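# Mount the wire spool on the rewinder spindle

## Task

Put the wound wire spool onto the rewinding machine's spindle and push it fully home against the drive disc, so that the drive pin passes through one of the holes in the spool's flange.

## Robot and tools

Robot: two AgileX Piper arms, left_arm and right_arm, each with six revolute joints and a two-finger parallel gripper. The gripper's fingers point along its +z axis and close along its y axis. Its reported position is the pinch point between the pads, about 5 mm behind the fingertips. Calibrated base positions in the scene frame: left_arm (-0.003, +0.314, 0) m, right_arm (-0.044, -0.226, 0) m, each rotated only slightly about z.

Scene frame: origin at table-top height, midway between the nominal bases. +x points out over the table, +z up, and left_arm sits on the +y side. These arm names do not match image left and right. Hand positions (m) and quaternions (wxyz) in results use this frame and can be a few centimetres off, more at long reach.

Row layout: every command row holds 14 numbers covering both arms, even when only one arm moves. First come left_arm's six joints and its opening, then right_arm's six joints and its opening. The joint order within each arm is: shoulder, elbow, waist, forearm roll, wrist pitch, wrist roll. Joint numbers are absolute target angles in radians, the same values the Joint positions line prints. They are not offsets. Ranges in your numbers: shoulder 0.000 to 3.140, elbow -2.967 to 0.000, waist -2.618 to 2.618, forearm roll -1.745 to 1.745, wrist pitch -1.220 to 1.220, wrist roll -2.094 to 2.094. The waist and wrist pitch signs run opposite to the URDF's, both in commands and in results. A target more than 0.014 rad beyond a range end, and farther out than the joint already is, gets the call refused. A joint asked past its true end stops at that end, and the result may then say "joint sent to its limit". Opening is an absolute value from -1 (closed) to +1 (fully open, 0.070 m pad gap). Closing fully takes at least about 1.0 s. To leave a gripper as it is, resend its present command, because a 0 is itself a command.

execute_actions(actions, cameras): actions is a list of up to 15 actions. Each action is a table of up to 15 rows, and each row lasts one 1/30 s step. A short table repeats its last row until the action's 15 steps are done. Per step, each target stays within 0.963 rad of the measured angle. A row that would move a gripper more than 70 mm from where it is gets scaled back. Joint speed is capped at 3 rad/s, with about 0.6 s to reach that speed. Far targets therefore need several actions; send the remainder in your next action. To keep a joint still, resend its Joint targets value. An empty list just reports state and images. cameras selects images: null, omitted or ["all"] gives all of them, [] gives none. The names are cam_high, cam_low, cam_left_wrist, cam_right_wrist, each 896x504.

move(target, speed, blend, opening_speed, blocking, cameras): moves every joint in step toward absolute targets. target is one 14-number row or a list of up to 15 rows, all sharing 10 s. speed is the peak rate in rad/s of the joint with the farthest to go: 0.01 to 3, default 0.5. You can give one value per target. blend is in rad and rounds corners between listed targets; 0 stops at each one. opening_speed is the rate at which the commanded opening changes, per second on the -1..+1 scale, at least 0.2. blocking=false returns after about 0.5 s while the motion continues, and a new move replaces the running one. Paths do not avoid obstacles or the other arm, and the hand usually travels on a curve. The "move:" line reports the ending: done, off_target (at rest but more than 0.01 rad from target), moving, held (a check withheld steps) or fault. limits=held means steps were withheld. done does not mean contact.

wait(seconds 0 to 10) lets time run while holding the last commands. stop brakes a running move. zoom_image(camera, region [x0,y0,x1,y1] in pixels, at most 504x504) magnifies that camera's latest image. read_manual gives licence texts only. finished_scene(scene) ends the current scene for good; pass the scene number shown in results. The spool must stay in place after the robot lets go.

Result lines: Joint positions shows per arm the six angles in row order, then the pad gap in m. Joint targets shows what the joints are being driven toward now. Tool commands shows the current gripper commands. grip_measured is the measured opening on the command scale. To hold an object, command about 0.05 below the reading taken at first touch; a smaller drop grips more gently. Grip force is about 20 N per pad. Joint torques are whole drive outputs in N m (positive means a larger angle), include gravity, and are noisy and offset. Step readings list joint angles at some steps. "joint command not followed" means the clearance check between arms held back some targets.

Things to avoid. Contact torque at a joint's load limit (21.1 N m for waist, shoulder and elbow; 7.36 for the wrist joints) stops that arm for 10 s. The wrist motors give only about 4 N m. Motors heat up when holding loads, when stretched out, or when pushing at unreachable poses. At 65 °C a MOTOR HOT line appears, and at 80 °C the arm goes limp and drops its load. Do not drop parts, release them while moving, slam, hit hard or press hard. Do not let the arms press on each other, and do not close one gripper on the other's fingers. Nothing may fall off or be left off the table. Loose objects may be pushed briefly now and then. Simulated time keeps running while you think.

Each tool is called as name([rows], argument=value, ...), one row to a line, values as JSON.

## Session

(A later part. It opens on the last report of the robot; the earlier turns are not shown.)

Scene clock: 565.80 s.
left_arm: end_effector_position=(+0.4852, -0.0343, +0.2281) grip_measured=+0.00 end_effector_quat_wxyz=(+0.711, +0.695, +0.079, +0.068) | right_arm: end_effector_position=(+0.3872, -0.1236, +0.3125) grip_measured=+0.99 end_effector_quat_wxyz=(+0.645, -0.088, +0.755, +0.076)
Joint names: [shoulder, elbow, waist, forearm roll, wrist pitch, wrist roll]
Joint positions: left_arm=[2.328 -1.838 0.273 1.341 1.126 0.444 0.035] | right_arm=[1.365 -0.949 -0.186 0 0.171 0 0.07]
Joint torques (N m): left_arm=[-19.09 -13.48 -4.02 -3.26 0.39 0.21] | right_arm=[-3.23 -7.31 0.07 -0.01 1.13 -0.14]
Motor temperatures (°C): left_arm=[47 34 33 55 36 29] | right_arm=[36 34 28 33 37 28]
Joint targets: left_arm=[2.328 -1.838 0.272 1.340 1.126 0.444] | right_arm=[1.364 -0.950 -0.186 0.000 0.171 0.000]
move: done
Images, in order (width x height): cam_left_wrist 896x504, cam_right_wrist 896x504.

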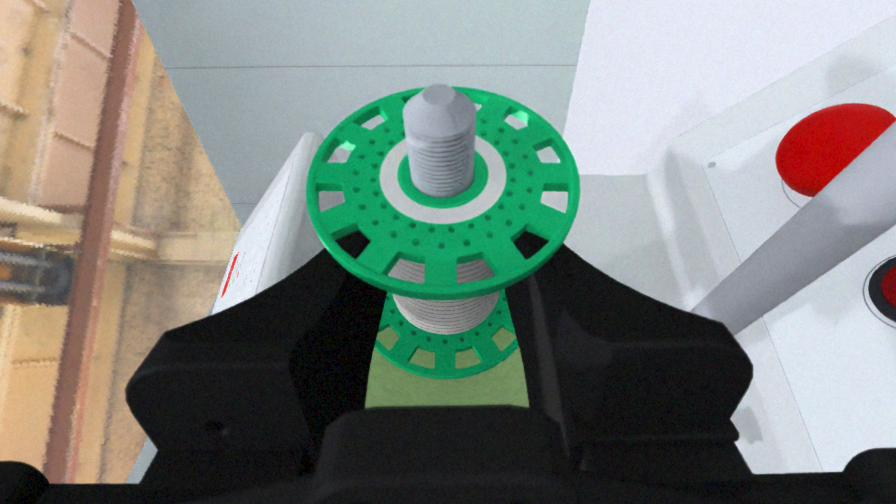

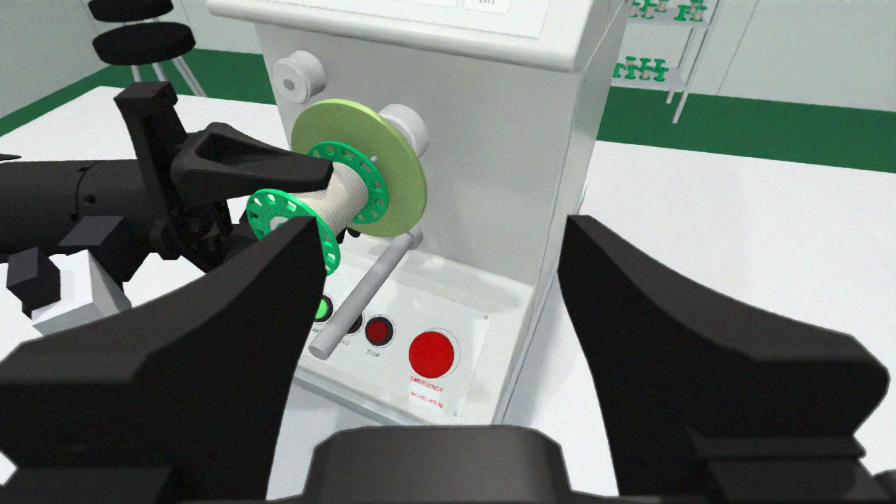

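move(target=[2.3439, -1.8689, 0.2714, 1.3475, 1.1234, 0.4276, -0.08, 1.3639, -0.9498, -0.1864, 0, 0.171, 0, 1.0], speed=0.03, cameras=["cam_right_wrist", "cam_left_wrist"])

zoom_image(camera="cam_right_wrist", region=[356, 148, 386, 178])

zoom_image(camera="cam_left_wrist", region=[397, 135, 487, 225])

Scene clock: 602.60 s.
left_arm: end_effector_position=(+0.4890, -0.0350, +0.2288) grip_measured=+0.00 end_effector_quat_wxyz=(+0.712, +0.695, +0.078, +0.069) | right_arm: end_effector_position=(+0.3872, -0.1236, +0.3125) grip_measured=+0.99 end_effector_quat_wxyz=(+0.645, -0.088, +0.755, +0.076)
Joint names: [shoulder, elbow, waist, forearm roll, wrist pitch, wrist roll]
Joint positions: left_arm=[2.343 -1.869 0.272 1.347 1.124 0.428 0.035] | right_arm=[1.365 -0.949 -0.186 0 0.171 0 0.07]
Joint torques (N m): left_arm=[-17.73 -13.45 -1.97 -3.03 0.53 0.08] | right_arm=[-2.52 -7.25 0.31 0.01 1.28 -0.14]
Motor temperatures (°C): left_arm=[46 35 32 57 35 29] | right_arm=[36 34 28 33 38 28]
Joint targets: left_arm=[2.344 -1.869 0.271 1.347 1.123 0.428] | right_arm=[1.364 -0.950 -0.186 0.000 0.171 0.000]
move: done
Images, in order (width x height): cam_left_wrist 896x504, cam_right_wrist 896x504.

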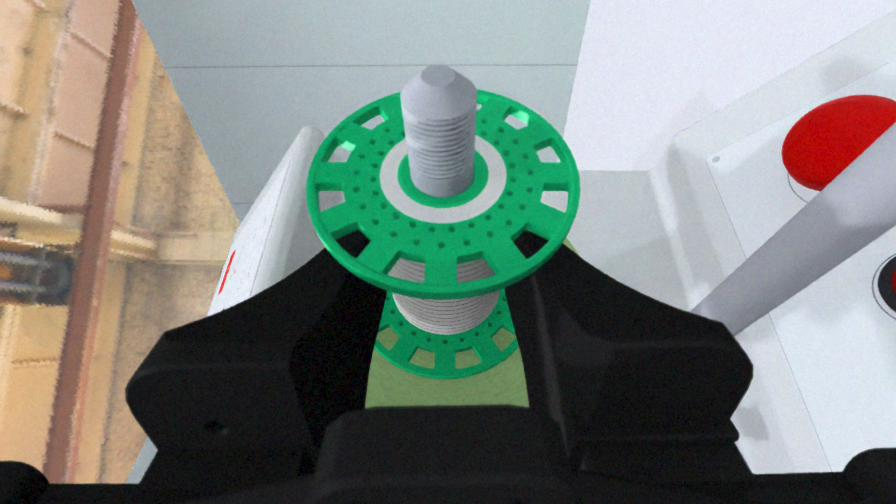

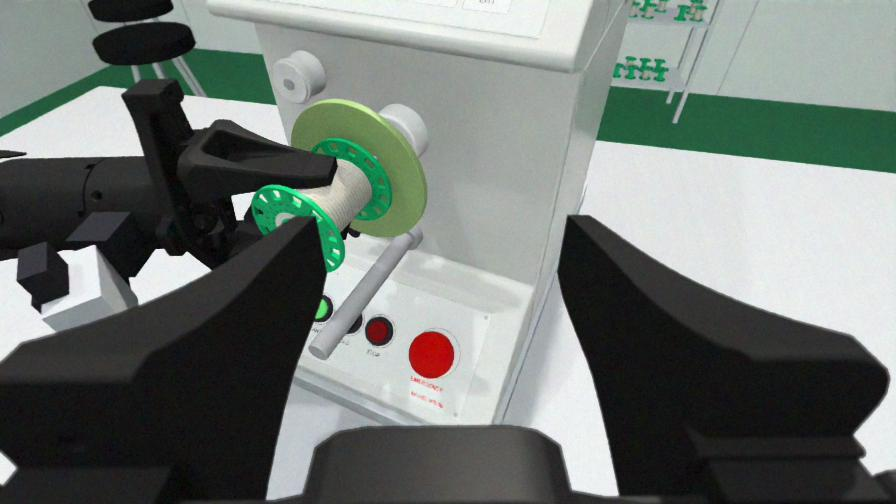

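Scaled by 16.800 from the camera's 896x504 image, which has a finer 1280x720 frame.

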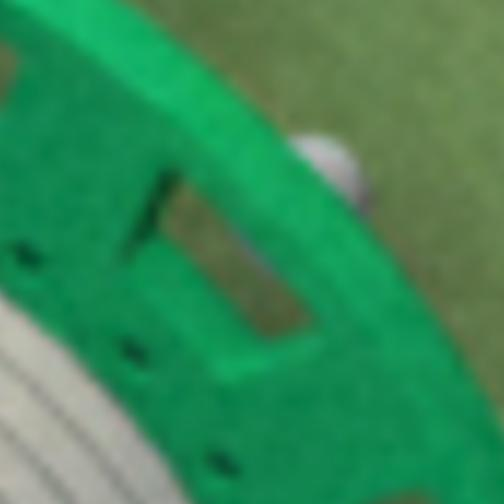

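Scaled by 5.600 from the camera's 896x504 image, which has a finer 1280x720 frame.

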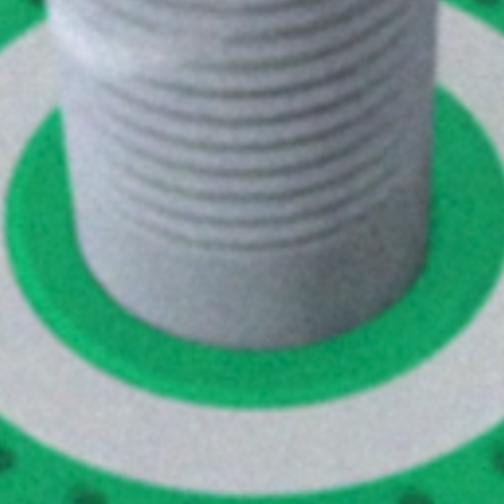

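move(target=[2.3562, -1.8927, 0.2707, 1.3533, 1.1215, 0.4150, -0.08, 1.3639, -0.9498, -0.1864, 0, 0.171, 0, 1.0], speed=0.03, cameras=["cam_right_wrist", "cam_left_wrist"])

zoom_image(camera="cam_right_wrist", region=[356, 148, 386, 178])

zoom_image(camera="cam_left_wrist", region=[397, 135, 487, 225])

Scene clock: 606.53 s.
left_arm: end_effector_position=(+0.4921, -0.0354, +0.2284) grip_measured=+0.00 end_effector_quat_wxyz=(+0.711, +0.695, +0.079, +0.069) | right_arm: end_effector_position=(+0.3872, -0.1236, +0.3125) grip_measured=+0.99 end_effector_quat_wxyz=(+0.645, -0.088, +0.755, +0.076)
Joint names: [shoulder, elbow, waist, forearm roll, wrist pitch, wrist roll]
Joint positions: left_arm=[2.356 -1.892 0.271 1.353 1.122 0.415 0.035] | right_arm=[1.365 -0.949 -0.186 0 0.171 0 0.07]
Joint torques (N m): left_arm=[-17.62 -13.31 -2.85 -3.05 0.38 0.07] | right_arm=[-2.33 -7.22 0.4 0.02 1.25 -0.15]
Motor temperatures (°C): left_arm=[46 35 32 57 35 29] | right_arm=[36 34 28 33 38 28]
Joint targets: left_arm=[2.356 -1.893 0.271 1.353 1.122 0.415] | right_arm=[1.364 -0.950 -0.186 0.000 0.171 0.000]
move: done
Images, in order (width x height): cam_left_wrist 896x504, cam_right_wrist 896x504.

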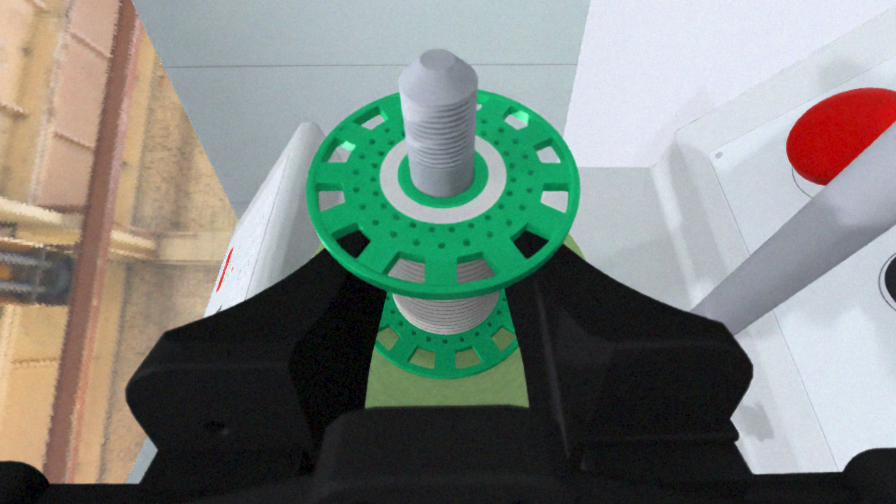

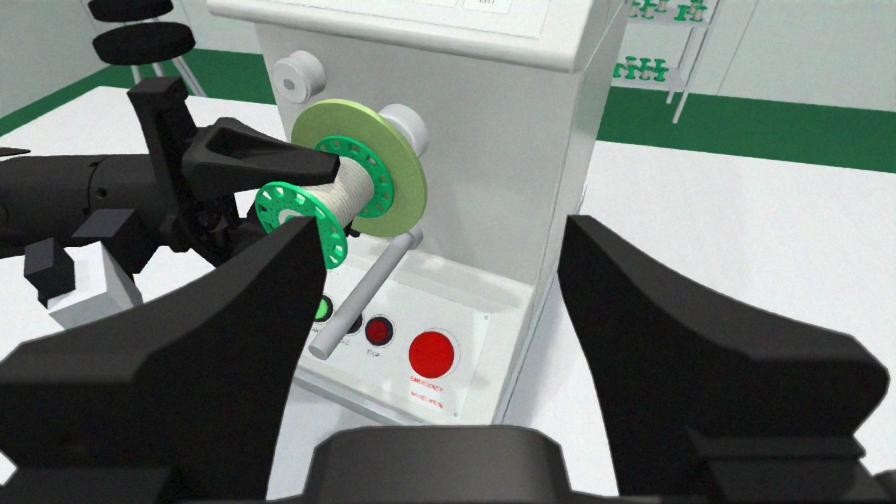

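Scaled by 16.800 from the camera's 896x504 image, which has a finer 1280x720 frame.

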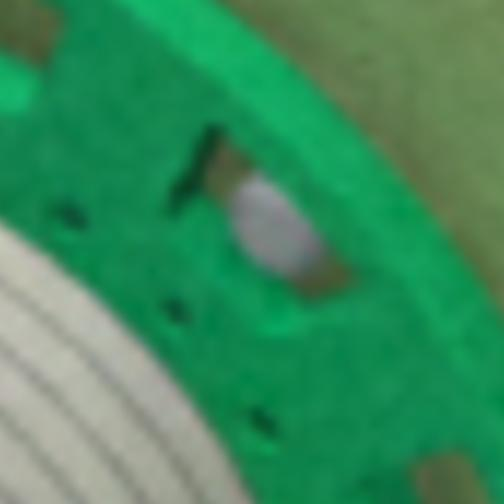

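Scaled by 5.600 from the camera's 896x504 image, which has a finer 1280x720 frame.

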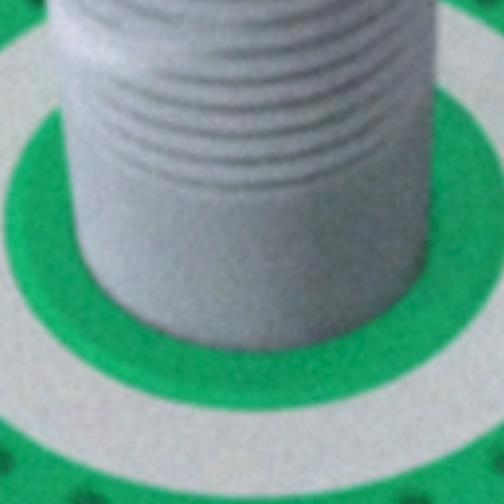

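move(target=[2.3646, -1.9091, 0.2703, 1.3572, 1.1202, 0.4063, -0.08, 1.3639, -0.9498, -0.1864, 0, 0.171, 0, 1.0], speed=0.02, cameras=["cam_right_wrist", "cam_left_wrist"])

zoom_image(camera="cam_right_wrist", region=[350, 142, 392, 184])

zoom_image(camera="cam_right_wrist", region=[340, 160, 400, 220])

Scene clock: 609.83 s.
left_arm: end_effector_position=(+0.4936, -0.0361, +0.2287) grip_measured=+0.00 end_effector_quat_wxyz=(+0.711, +0.695, +0.078, +0.068) | right_arm: end_effector_position=(+0.3872, -0.1236, +0.3125) grip_measured=+0.99 end_effector_quat_wxyz=(+0.645, -0.088, +0.755, +0.076)
Joint names: [shoulder, elbow, waist, forearm roll, wrist pitch, wrist roll]
Joint positions: left_arm=[2.364 -1.908 0.271 1.358 1.122 0.406 0.035] | right_arm=[1.365 -0.949 -0.186 0 0.171 0 0.07]
Joint torques (N m): left_arm=[-17.08 -14.21 -2.85 -3.43 -0.08 0.29] | right_arm=[-2.3 -7.21 0.46 0.03 1.24 -0.14]
Motor temperatures (°C): left_arm=[46 35 32 57 35 29] | right_arm=[36 34 28 33 38 28]
Joint targets: left_arm=[2.365 -1.909 0.270 1.357 1.120 0.406] | right_arm=[1.364 -0.950 -0.186 0.000 0.171 0.000]
move: done
Images, in order (width x height): cam_left_wrist 896x504, cam_right_wrist 896x504.

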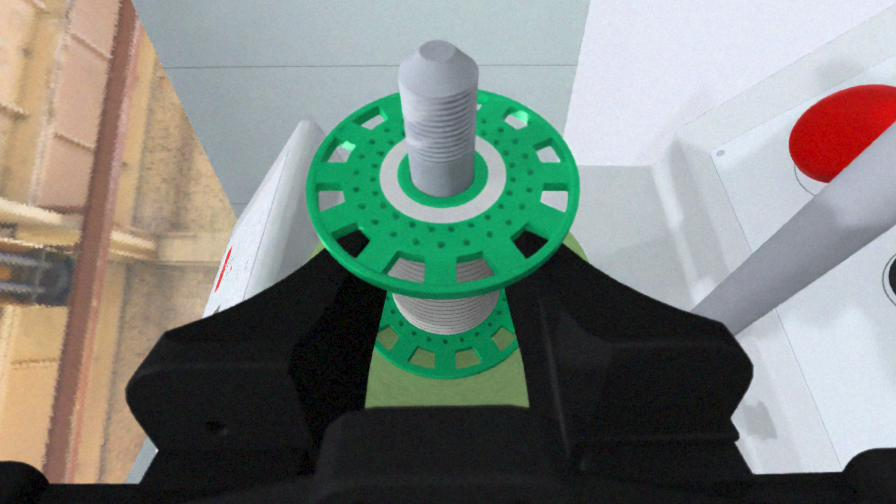

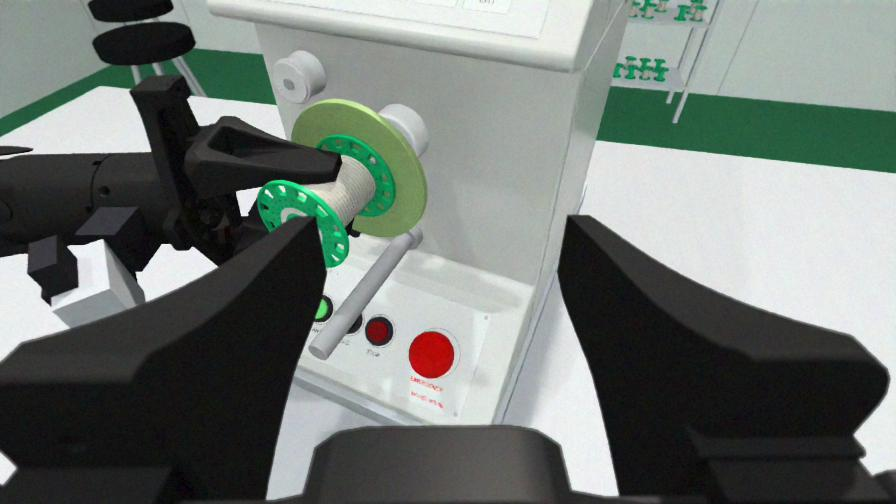

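Scaled by 12.000 from the camera's 896x504 image, which has a finer 1280x720 frame.

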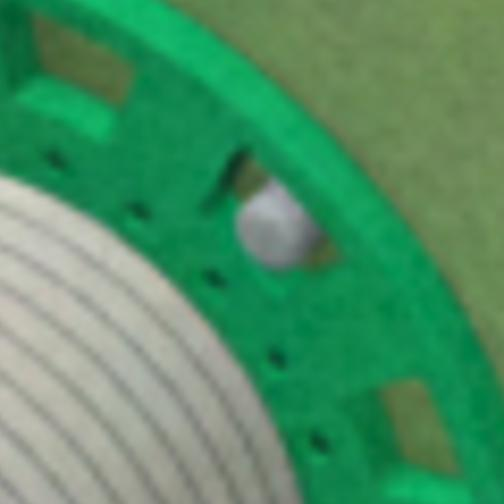

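Scaled by 8.400 from the camera's 896x504 image, which has a finer 1280x720 frame.

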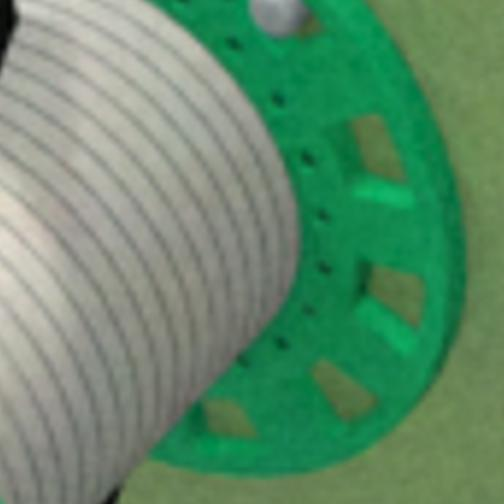

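move(target=[2.3709, -1.9213, 0.2700, 1.3602, 1.1192, 0.3998, -0.08, 1.3639, -0.9498, -0.1864, 0, 0.171, 0, 1.0], speed=0.02, cameras=["cam_right_wrist", "cam_left_wrist"])

zoom_image(camera="cam_right_wrist", region=[350, 142, 392, 184])

zoom_image(camera="cam_right_wrist", region=[340, 160, 400, 220])

Scene clock: 612.33 s.
left_arm: end_effector_position=(+0.4945, -0.0362, +0.2282) grip_measured=+0.01 end_effector_quat_wxyz=(+0.710, +0.697, +0.075, +0.069) | right_arm: end_effector_position=(+0.3872, -0.1236, +0.3125) grip_measured=+0.99 end_effector_quat_wxyz=(+0.645, -0.088, +0.755, +0.076)
Joint names: [shoulder, elbow, waist, forearm roll, wrist pitch, wrist roll]
Joint positions: left_arm=[2.369 -1.921 0.27 1.367 1.122 0.4 0.035] | right_arm=[1.365 -0.949 -0.186 0 0.171 0 0.07]
Joint torques (N m): left_arm=[-13.86 -15.14 -2.05 -3.94 -2.17 0.45] | right_arm=[-2.31 -7.18 0.52 0.03 1.23 -0.13]
Motor temperatures (°C): left_arm=[45 35 32 58 35 29] | right_arm=[36 34 28 33 38 28]
Joint targets: left_arm=[2.371 -1.921 0.270 1.360 1.119 0.400] | right_arm=[1.364 -0.950 -0.186 0.000 0.171 0.000]
move: done
Images, in order (width x height): cam_left_wrist 896x504, cam_right_wrist 896x504.

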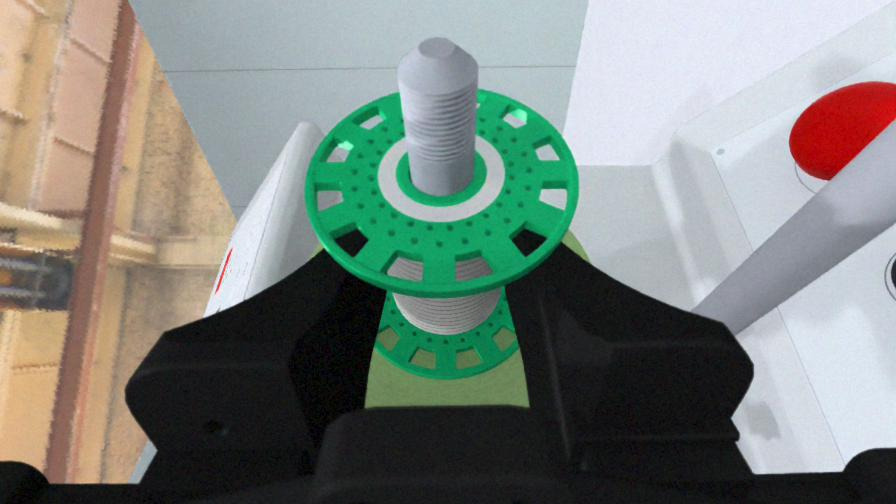

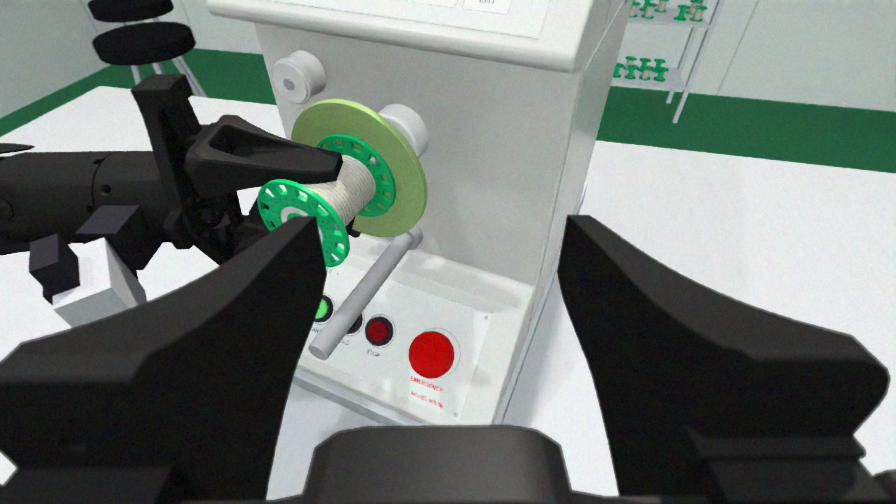

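Scaled by 12.000 from the camera's 896x504 image, which has a finer 1280x720 frame.

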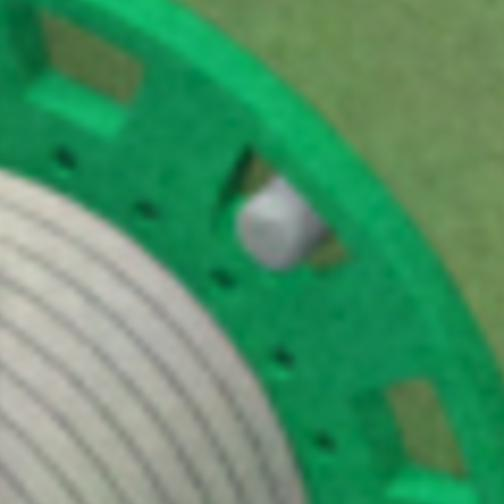

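Scaled by 8.400 from the camera's 896x504 image, which has a finer 1280x720 frame.

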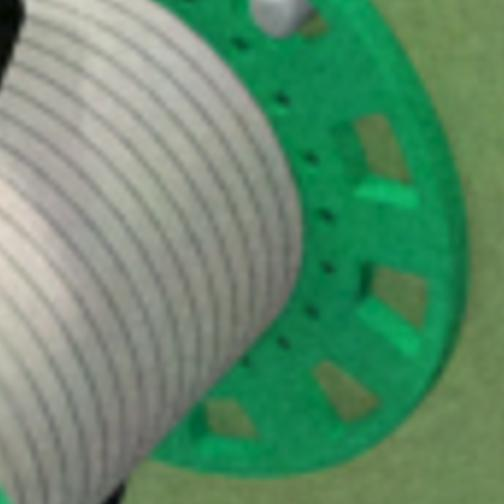

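zoom_image(camera="cam_left_wrist", region=[397, 135, 487, 225])

zoom_image(camera="cam_right_wrist", region=[310, 128, 400, 228])

Scaled by 5.600 from the camera's 896x504 image, which has a finer 1280x720 frame.

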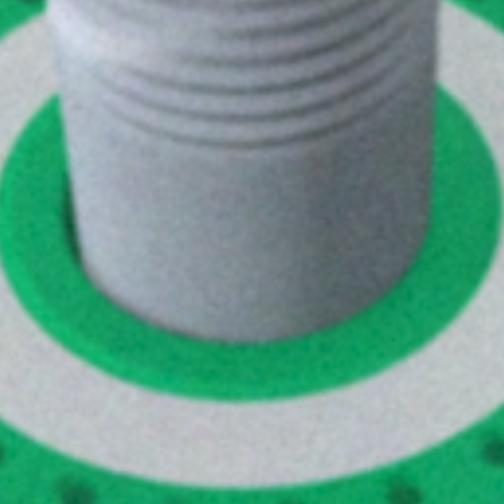

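Scaled by 5.040 from the camera's 896x504 image, which has a finer 1280x720 frame.

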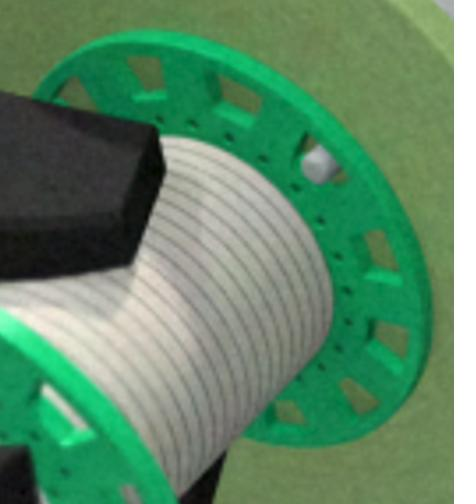

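move(target=[2.3675, -1.9148, 0.2701, 1.3586, 1.1197, 0.4032, -0.08, 1.3639, -0.9498, -0.1864, 0, 0.171, 0, 1.0], speed=0.02, cameras=["cam_high", "cam_low", "cam_right_wrist"])

Scene clock: 635.30 s.
left_arm: end_effector_position=(+0.4955, -0.0357, +0.2280) grip_measured=+0.00 end_effector_quat_wxyz=(+0.711, +0.695, +0.080, +0.069) | right_arm: end_effector_position=(+0.3872, -0.1236, +0.3125) grip_measured=+0.99 end_effector_quat_wxyz=(+0.645, -0.088, +0.755, +0.076)
Joint names: [shoulder, elbow, waist, forearm roll, wrist pitch, wrist roll]
Joint positions: left_arm=[2.368 -1.915 0.27 1.358 1.118 0.403 0.035] | right_arm=[1.365 -0.949 -0.186 0 0.171 0 0.07]
Joint torques (N m): left_arm=[-18.08 -9.74 -5.97 -2.85 0.02 0.34] | right_arm=[-2.35 -7.14 0.8 0.06 1.17 -0.13]
Motor temperatures (°C): left_arm=[45 34 33 61 36 29] | right_arm=[35 34 28 33 38 28]
Joint targets: left_arm=[2.368 -1.915 0.270 1.359 1.120 0.403] | right_arm=[1.364 -0.950 -0.186 0.000 0.171 0.000]
move: done
Images, in order (width x height): cam_high 896x504, cam_low 896x504, cam_right_wrist 896x504.

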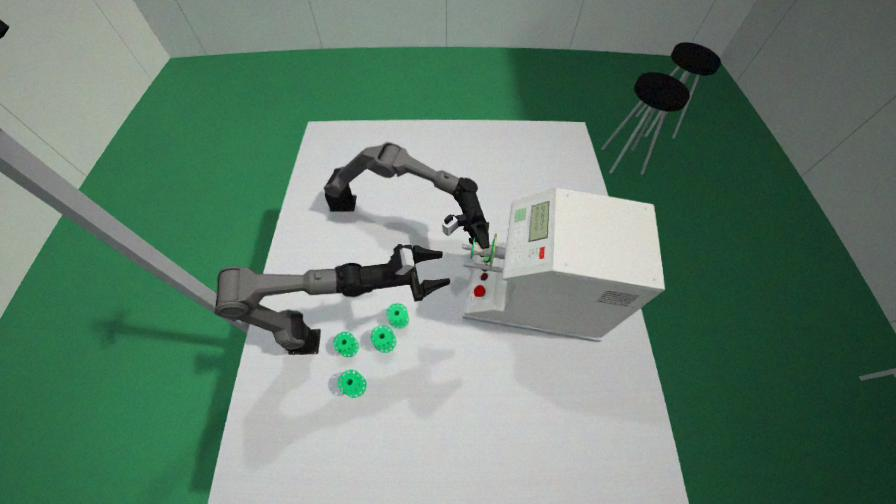

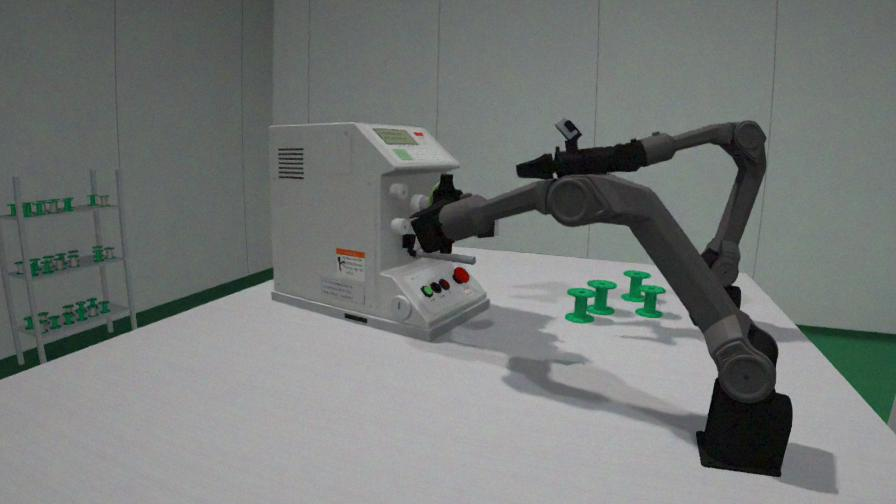

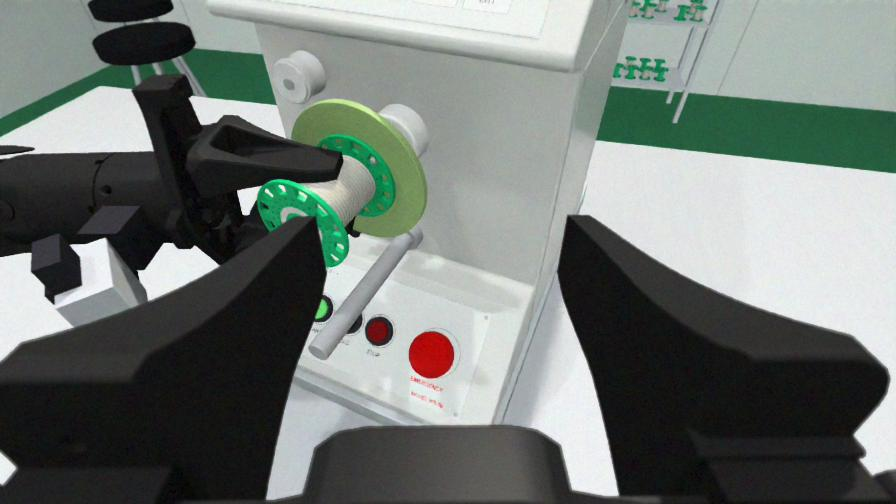

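zoom_image(camera="cam_right_wrist", region=[350, 142, 392, 184])

zoom_image(camera="cam_low", region=[380, 165, 500, 285])

zoom_image(camera="cam_high", region=[455, 215, 525, 285])

Scaled by 12.000 from the camera's 896x504 image, which has a finer 1280x720 frame.

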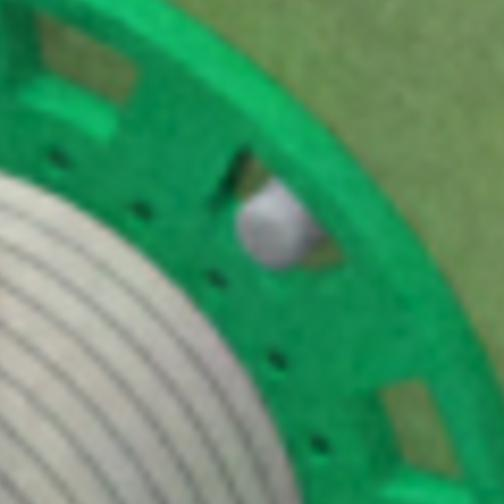

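Scaled by 4.200 from the camera's 896x504 image, which has a finer 1280x720 frame.

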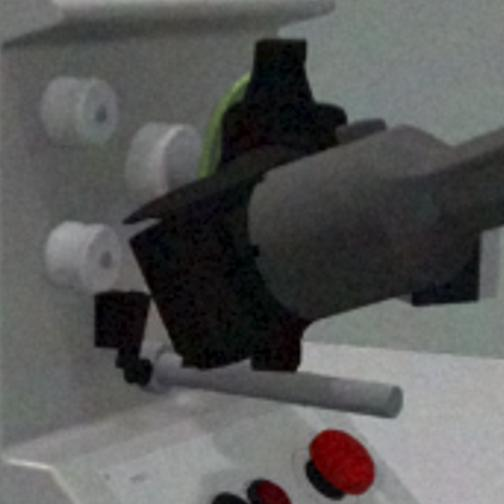

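Scaled by 7.200 from the camera's 896x504 image, which has a finer 1280x720 frame.

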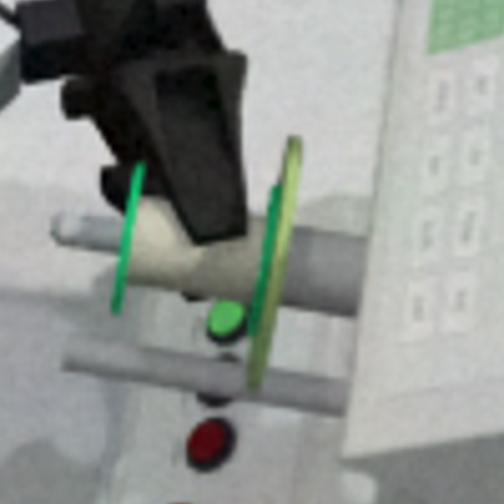

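zoom_image(camera="cam_high", region=[484, 232, 504, 272])

zoom_image(camera="cam_high", region=[460, 236, 500, 266])

Scaled by 12.600 from the camera's 896x504 image, which has a finer 1280x720 frame.

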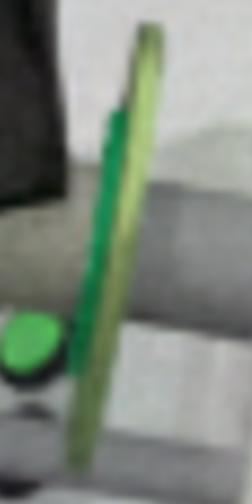

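Scaled by 12.600 from the camera's 896x504 image, which has a finer 1280x720 frame.

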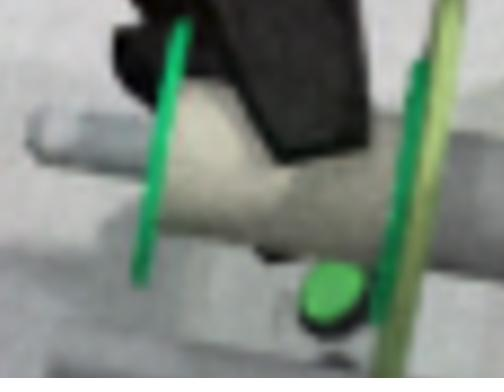

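move(target=[2.3709, -1.9213, 0.2700, 1.3602, 1.1192, 0.3998, -0.08, 1.3639, -0.9498, -0.1864, 0, 0.171, 0, 1.0], speed=0.02, cameras=["cam_right_wrist", "cam_left_wrist"])

zoom_image(camera="cam_right_wrist", region=[350, 142, 392, 184])

zoom_image(camera="cam_left_wrist", region=[397, 135, 487, 225])

Scene clock: 644.63 s.
left_arm: end_effector_position=(+0.4953, -0.0361, +0.2284) grip_measured=+0.00 end_effector_quat_wxyz=(+0.711, +0.695, +0.078, +0.068) | right_arm: end_effector_position=(+0.3872, -0.1236, +0.3125) grip_measured=+0.99 end_effector_quat_wxyz=(+0.645, -0.088, +0.755, +0.076)
Joint names: [shoulder, elbow, waist, forearm roll, wrist pitch, wrist roll]
Joint positions: left_arm=[2.37 -1.92 0.27 1.361 1.121 0.4 0.035] | right_arm=[1.365 -0.949 -0.186 0 0.171 0 0.07]
Joint torques (N m): left_arm=[-17.67 -13.72 -3.84 -3.35 0.17 0.02] | right_arm=[-2.38 -7.09 1.02 0.07 1.12 -0.11]
Motor temperatures (°C): left_arm=[45 34 33 59 36 29] | right_arm=[35 34 28 33 38 28]
Joint targets: left_arm=[2.371 -1.921 0.270 1.360 1.119 0.400] | right_arm=[1.364 -0.950 -0.186 0.000 0.171 0.000]
move: done
Images, in order (width x height): cam_left_wrist 896x504, cam_right_wrist 896x504.

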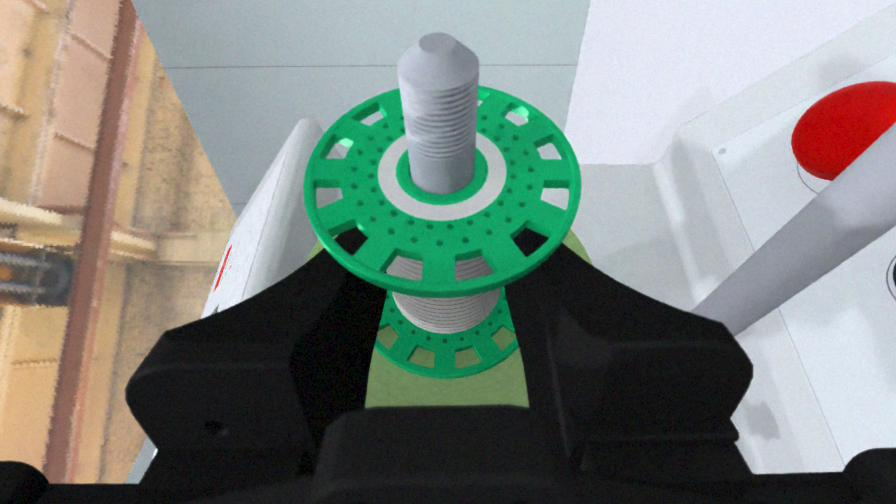

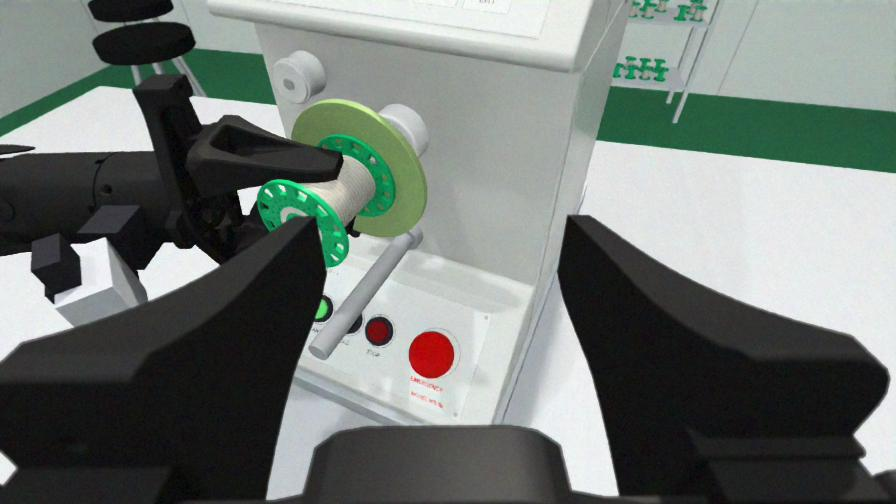

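Scaled by 12.000 from the camera's 896x504 image, which has a finer 1280x720 frame.

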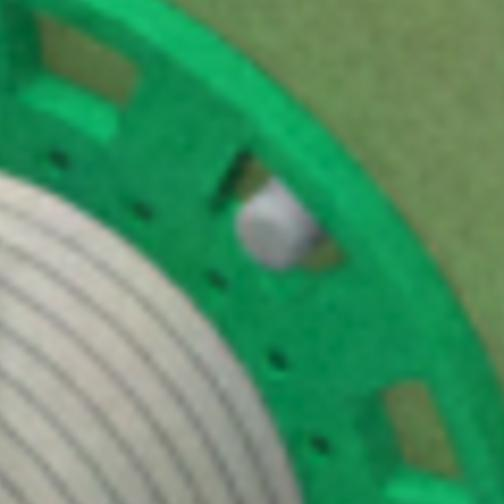

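Scaled by 5.600 from the camera's 896x504 image, which has a finer 1280x720 frame.

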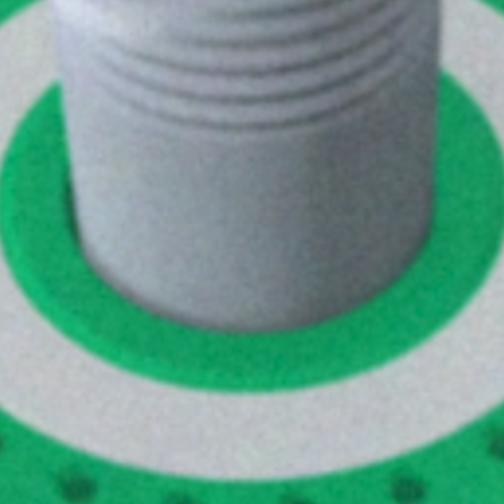

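move(target=[2.3709, -1.9213, 0.2700, 1.3602, 1.1192, 0.3998, 1.0, 1.3639, -0.9498, -0.1864, 0, 0.171, 0, 1.0], opening_speed=0.4, cameras=["cam_left_wrist", "cam_right_wrist", "cam_high"])

zoom_image(camera="cam_right_wrist", region=[350, 142, 392, 184])

zoom_image(camera="cam_high", region=[460, 236, 500, 266])

Scene clock: 653.27 s.
left_arm: end_effector_position=(+0.4957, -0.0359, +0.2289) grip_measured=+0.99 end_effector_quat_wxyz=(+0.712, +0.695, +0.078, +0.069) | right_arm: end_effector_position=(+0.3872, -0.1236, +0.3125) grip_measured=+0.99 end_effector_quat_wxyz=(+0.645, -0.088, +0.755, +0.076)
Joint names: [shoulder, elbow, waist, forearm roll, wrist pitch, wrist roll]
Joint positions: left_arm=[2.37 -1.922 0.27 1.36 1.119 0.401 0.07] | right_arm=[1.365 -0.949 -0.186 0 0.171 0 0.07]
Joint torques (N m): left_arm=[-10.85 -5.3 1.14 -0.82 0.22 -0.21] | right_arm=[-2.38 -7.04 1.18 0.09 1.08 -0.11]
Motor temperatures (°C): left_arm=[44 34 33 59 35 29] | right_arm=[35 34 28 33 38 28]
Joint targets: left_arm=[2.371 -1.921 0.270 1.360 1.119 0.400] | right_arm=[1.364 -0.950 -0.186 0.000 0.171 0.000]
move: done
Images, in order (width x height): cam_high 896x504, cam_left_wrist 896x504, cam_right_wrist 896x504.

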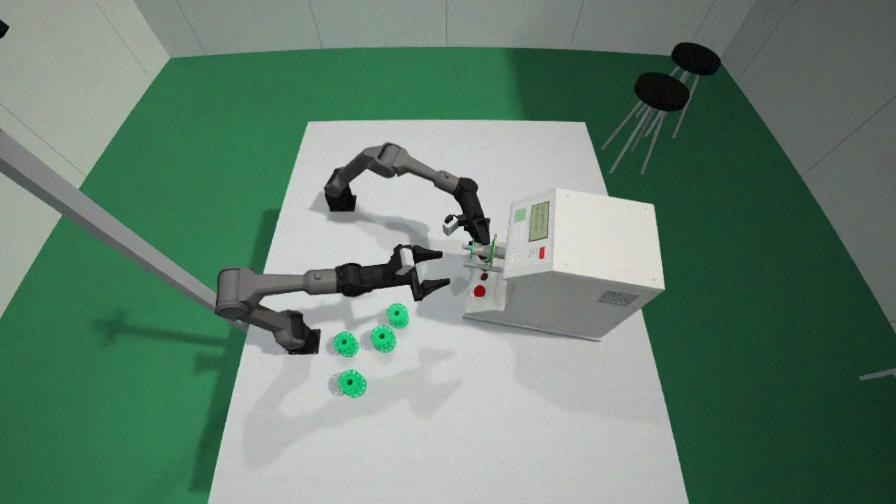

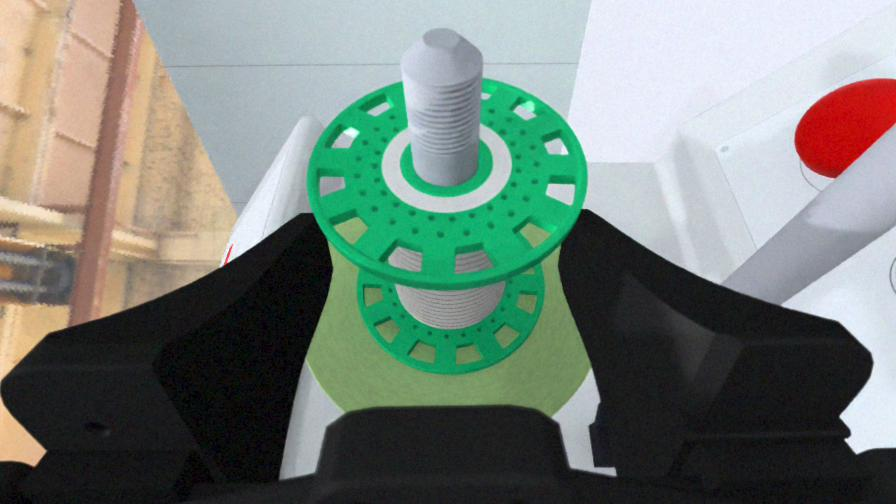

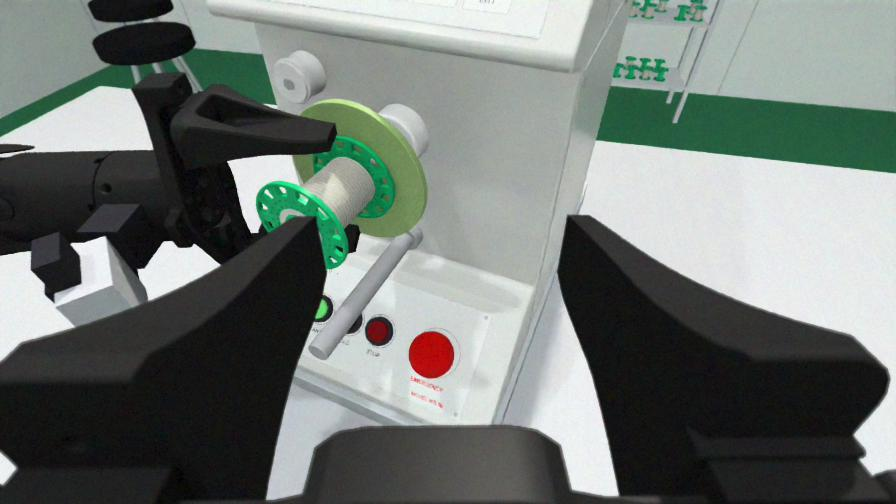

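Scaled by 12.000 from the camera's 896x504 image, which has a finer 1280x720 frame.

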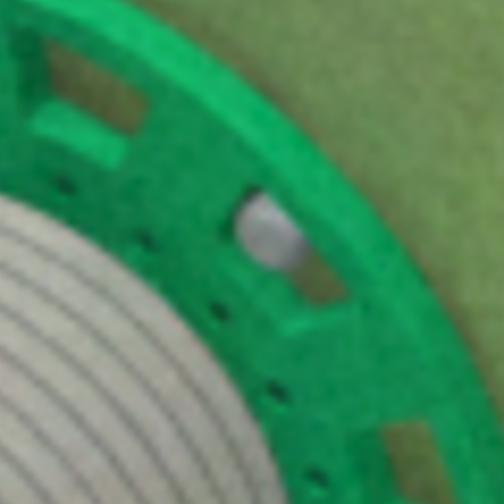

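Scaled by 12.600 from the camera's 896x504 image, which has a finer 1280x720 frame.

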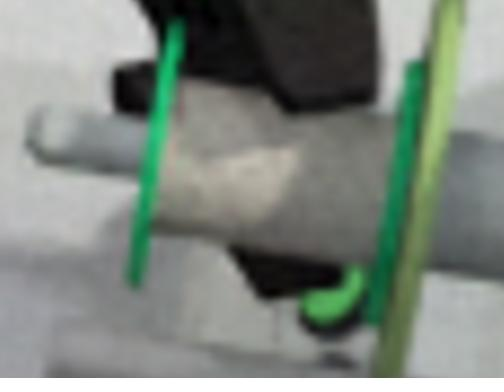

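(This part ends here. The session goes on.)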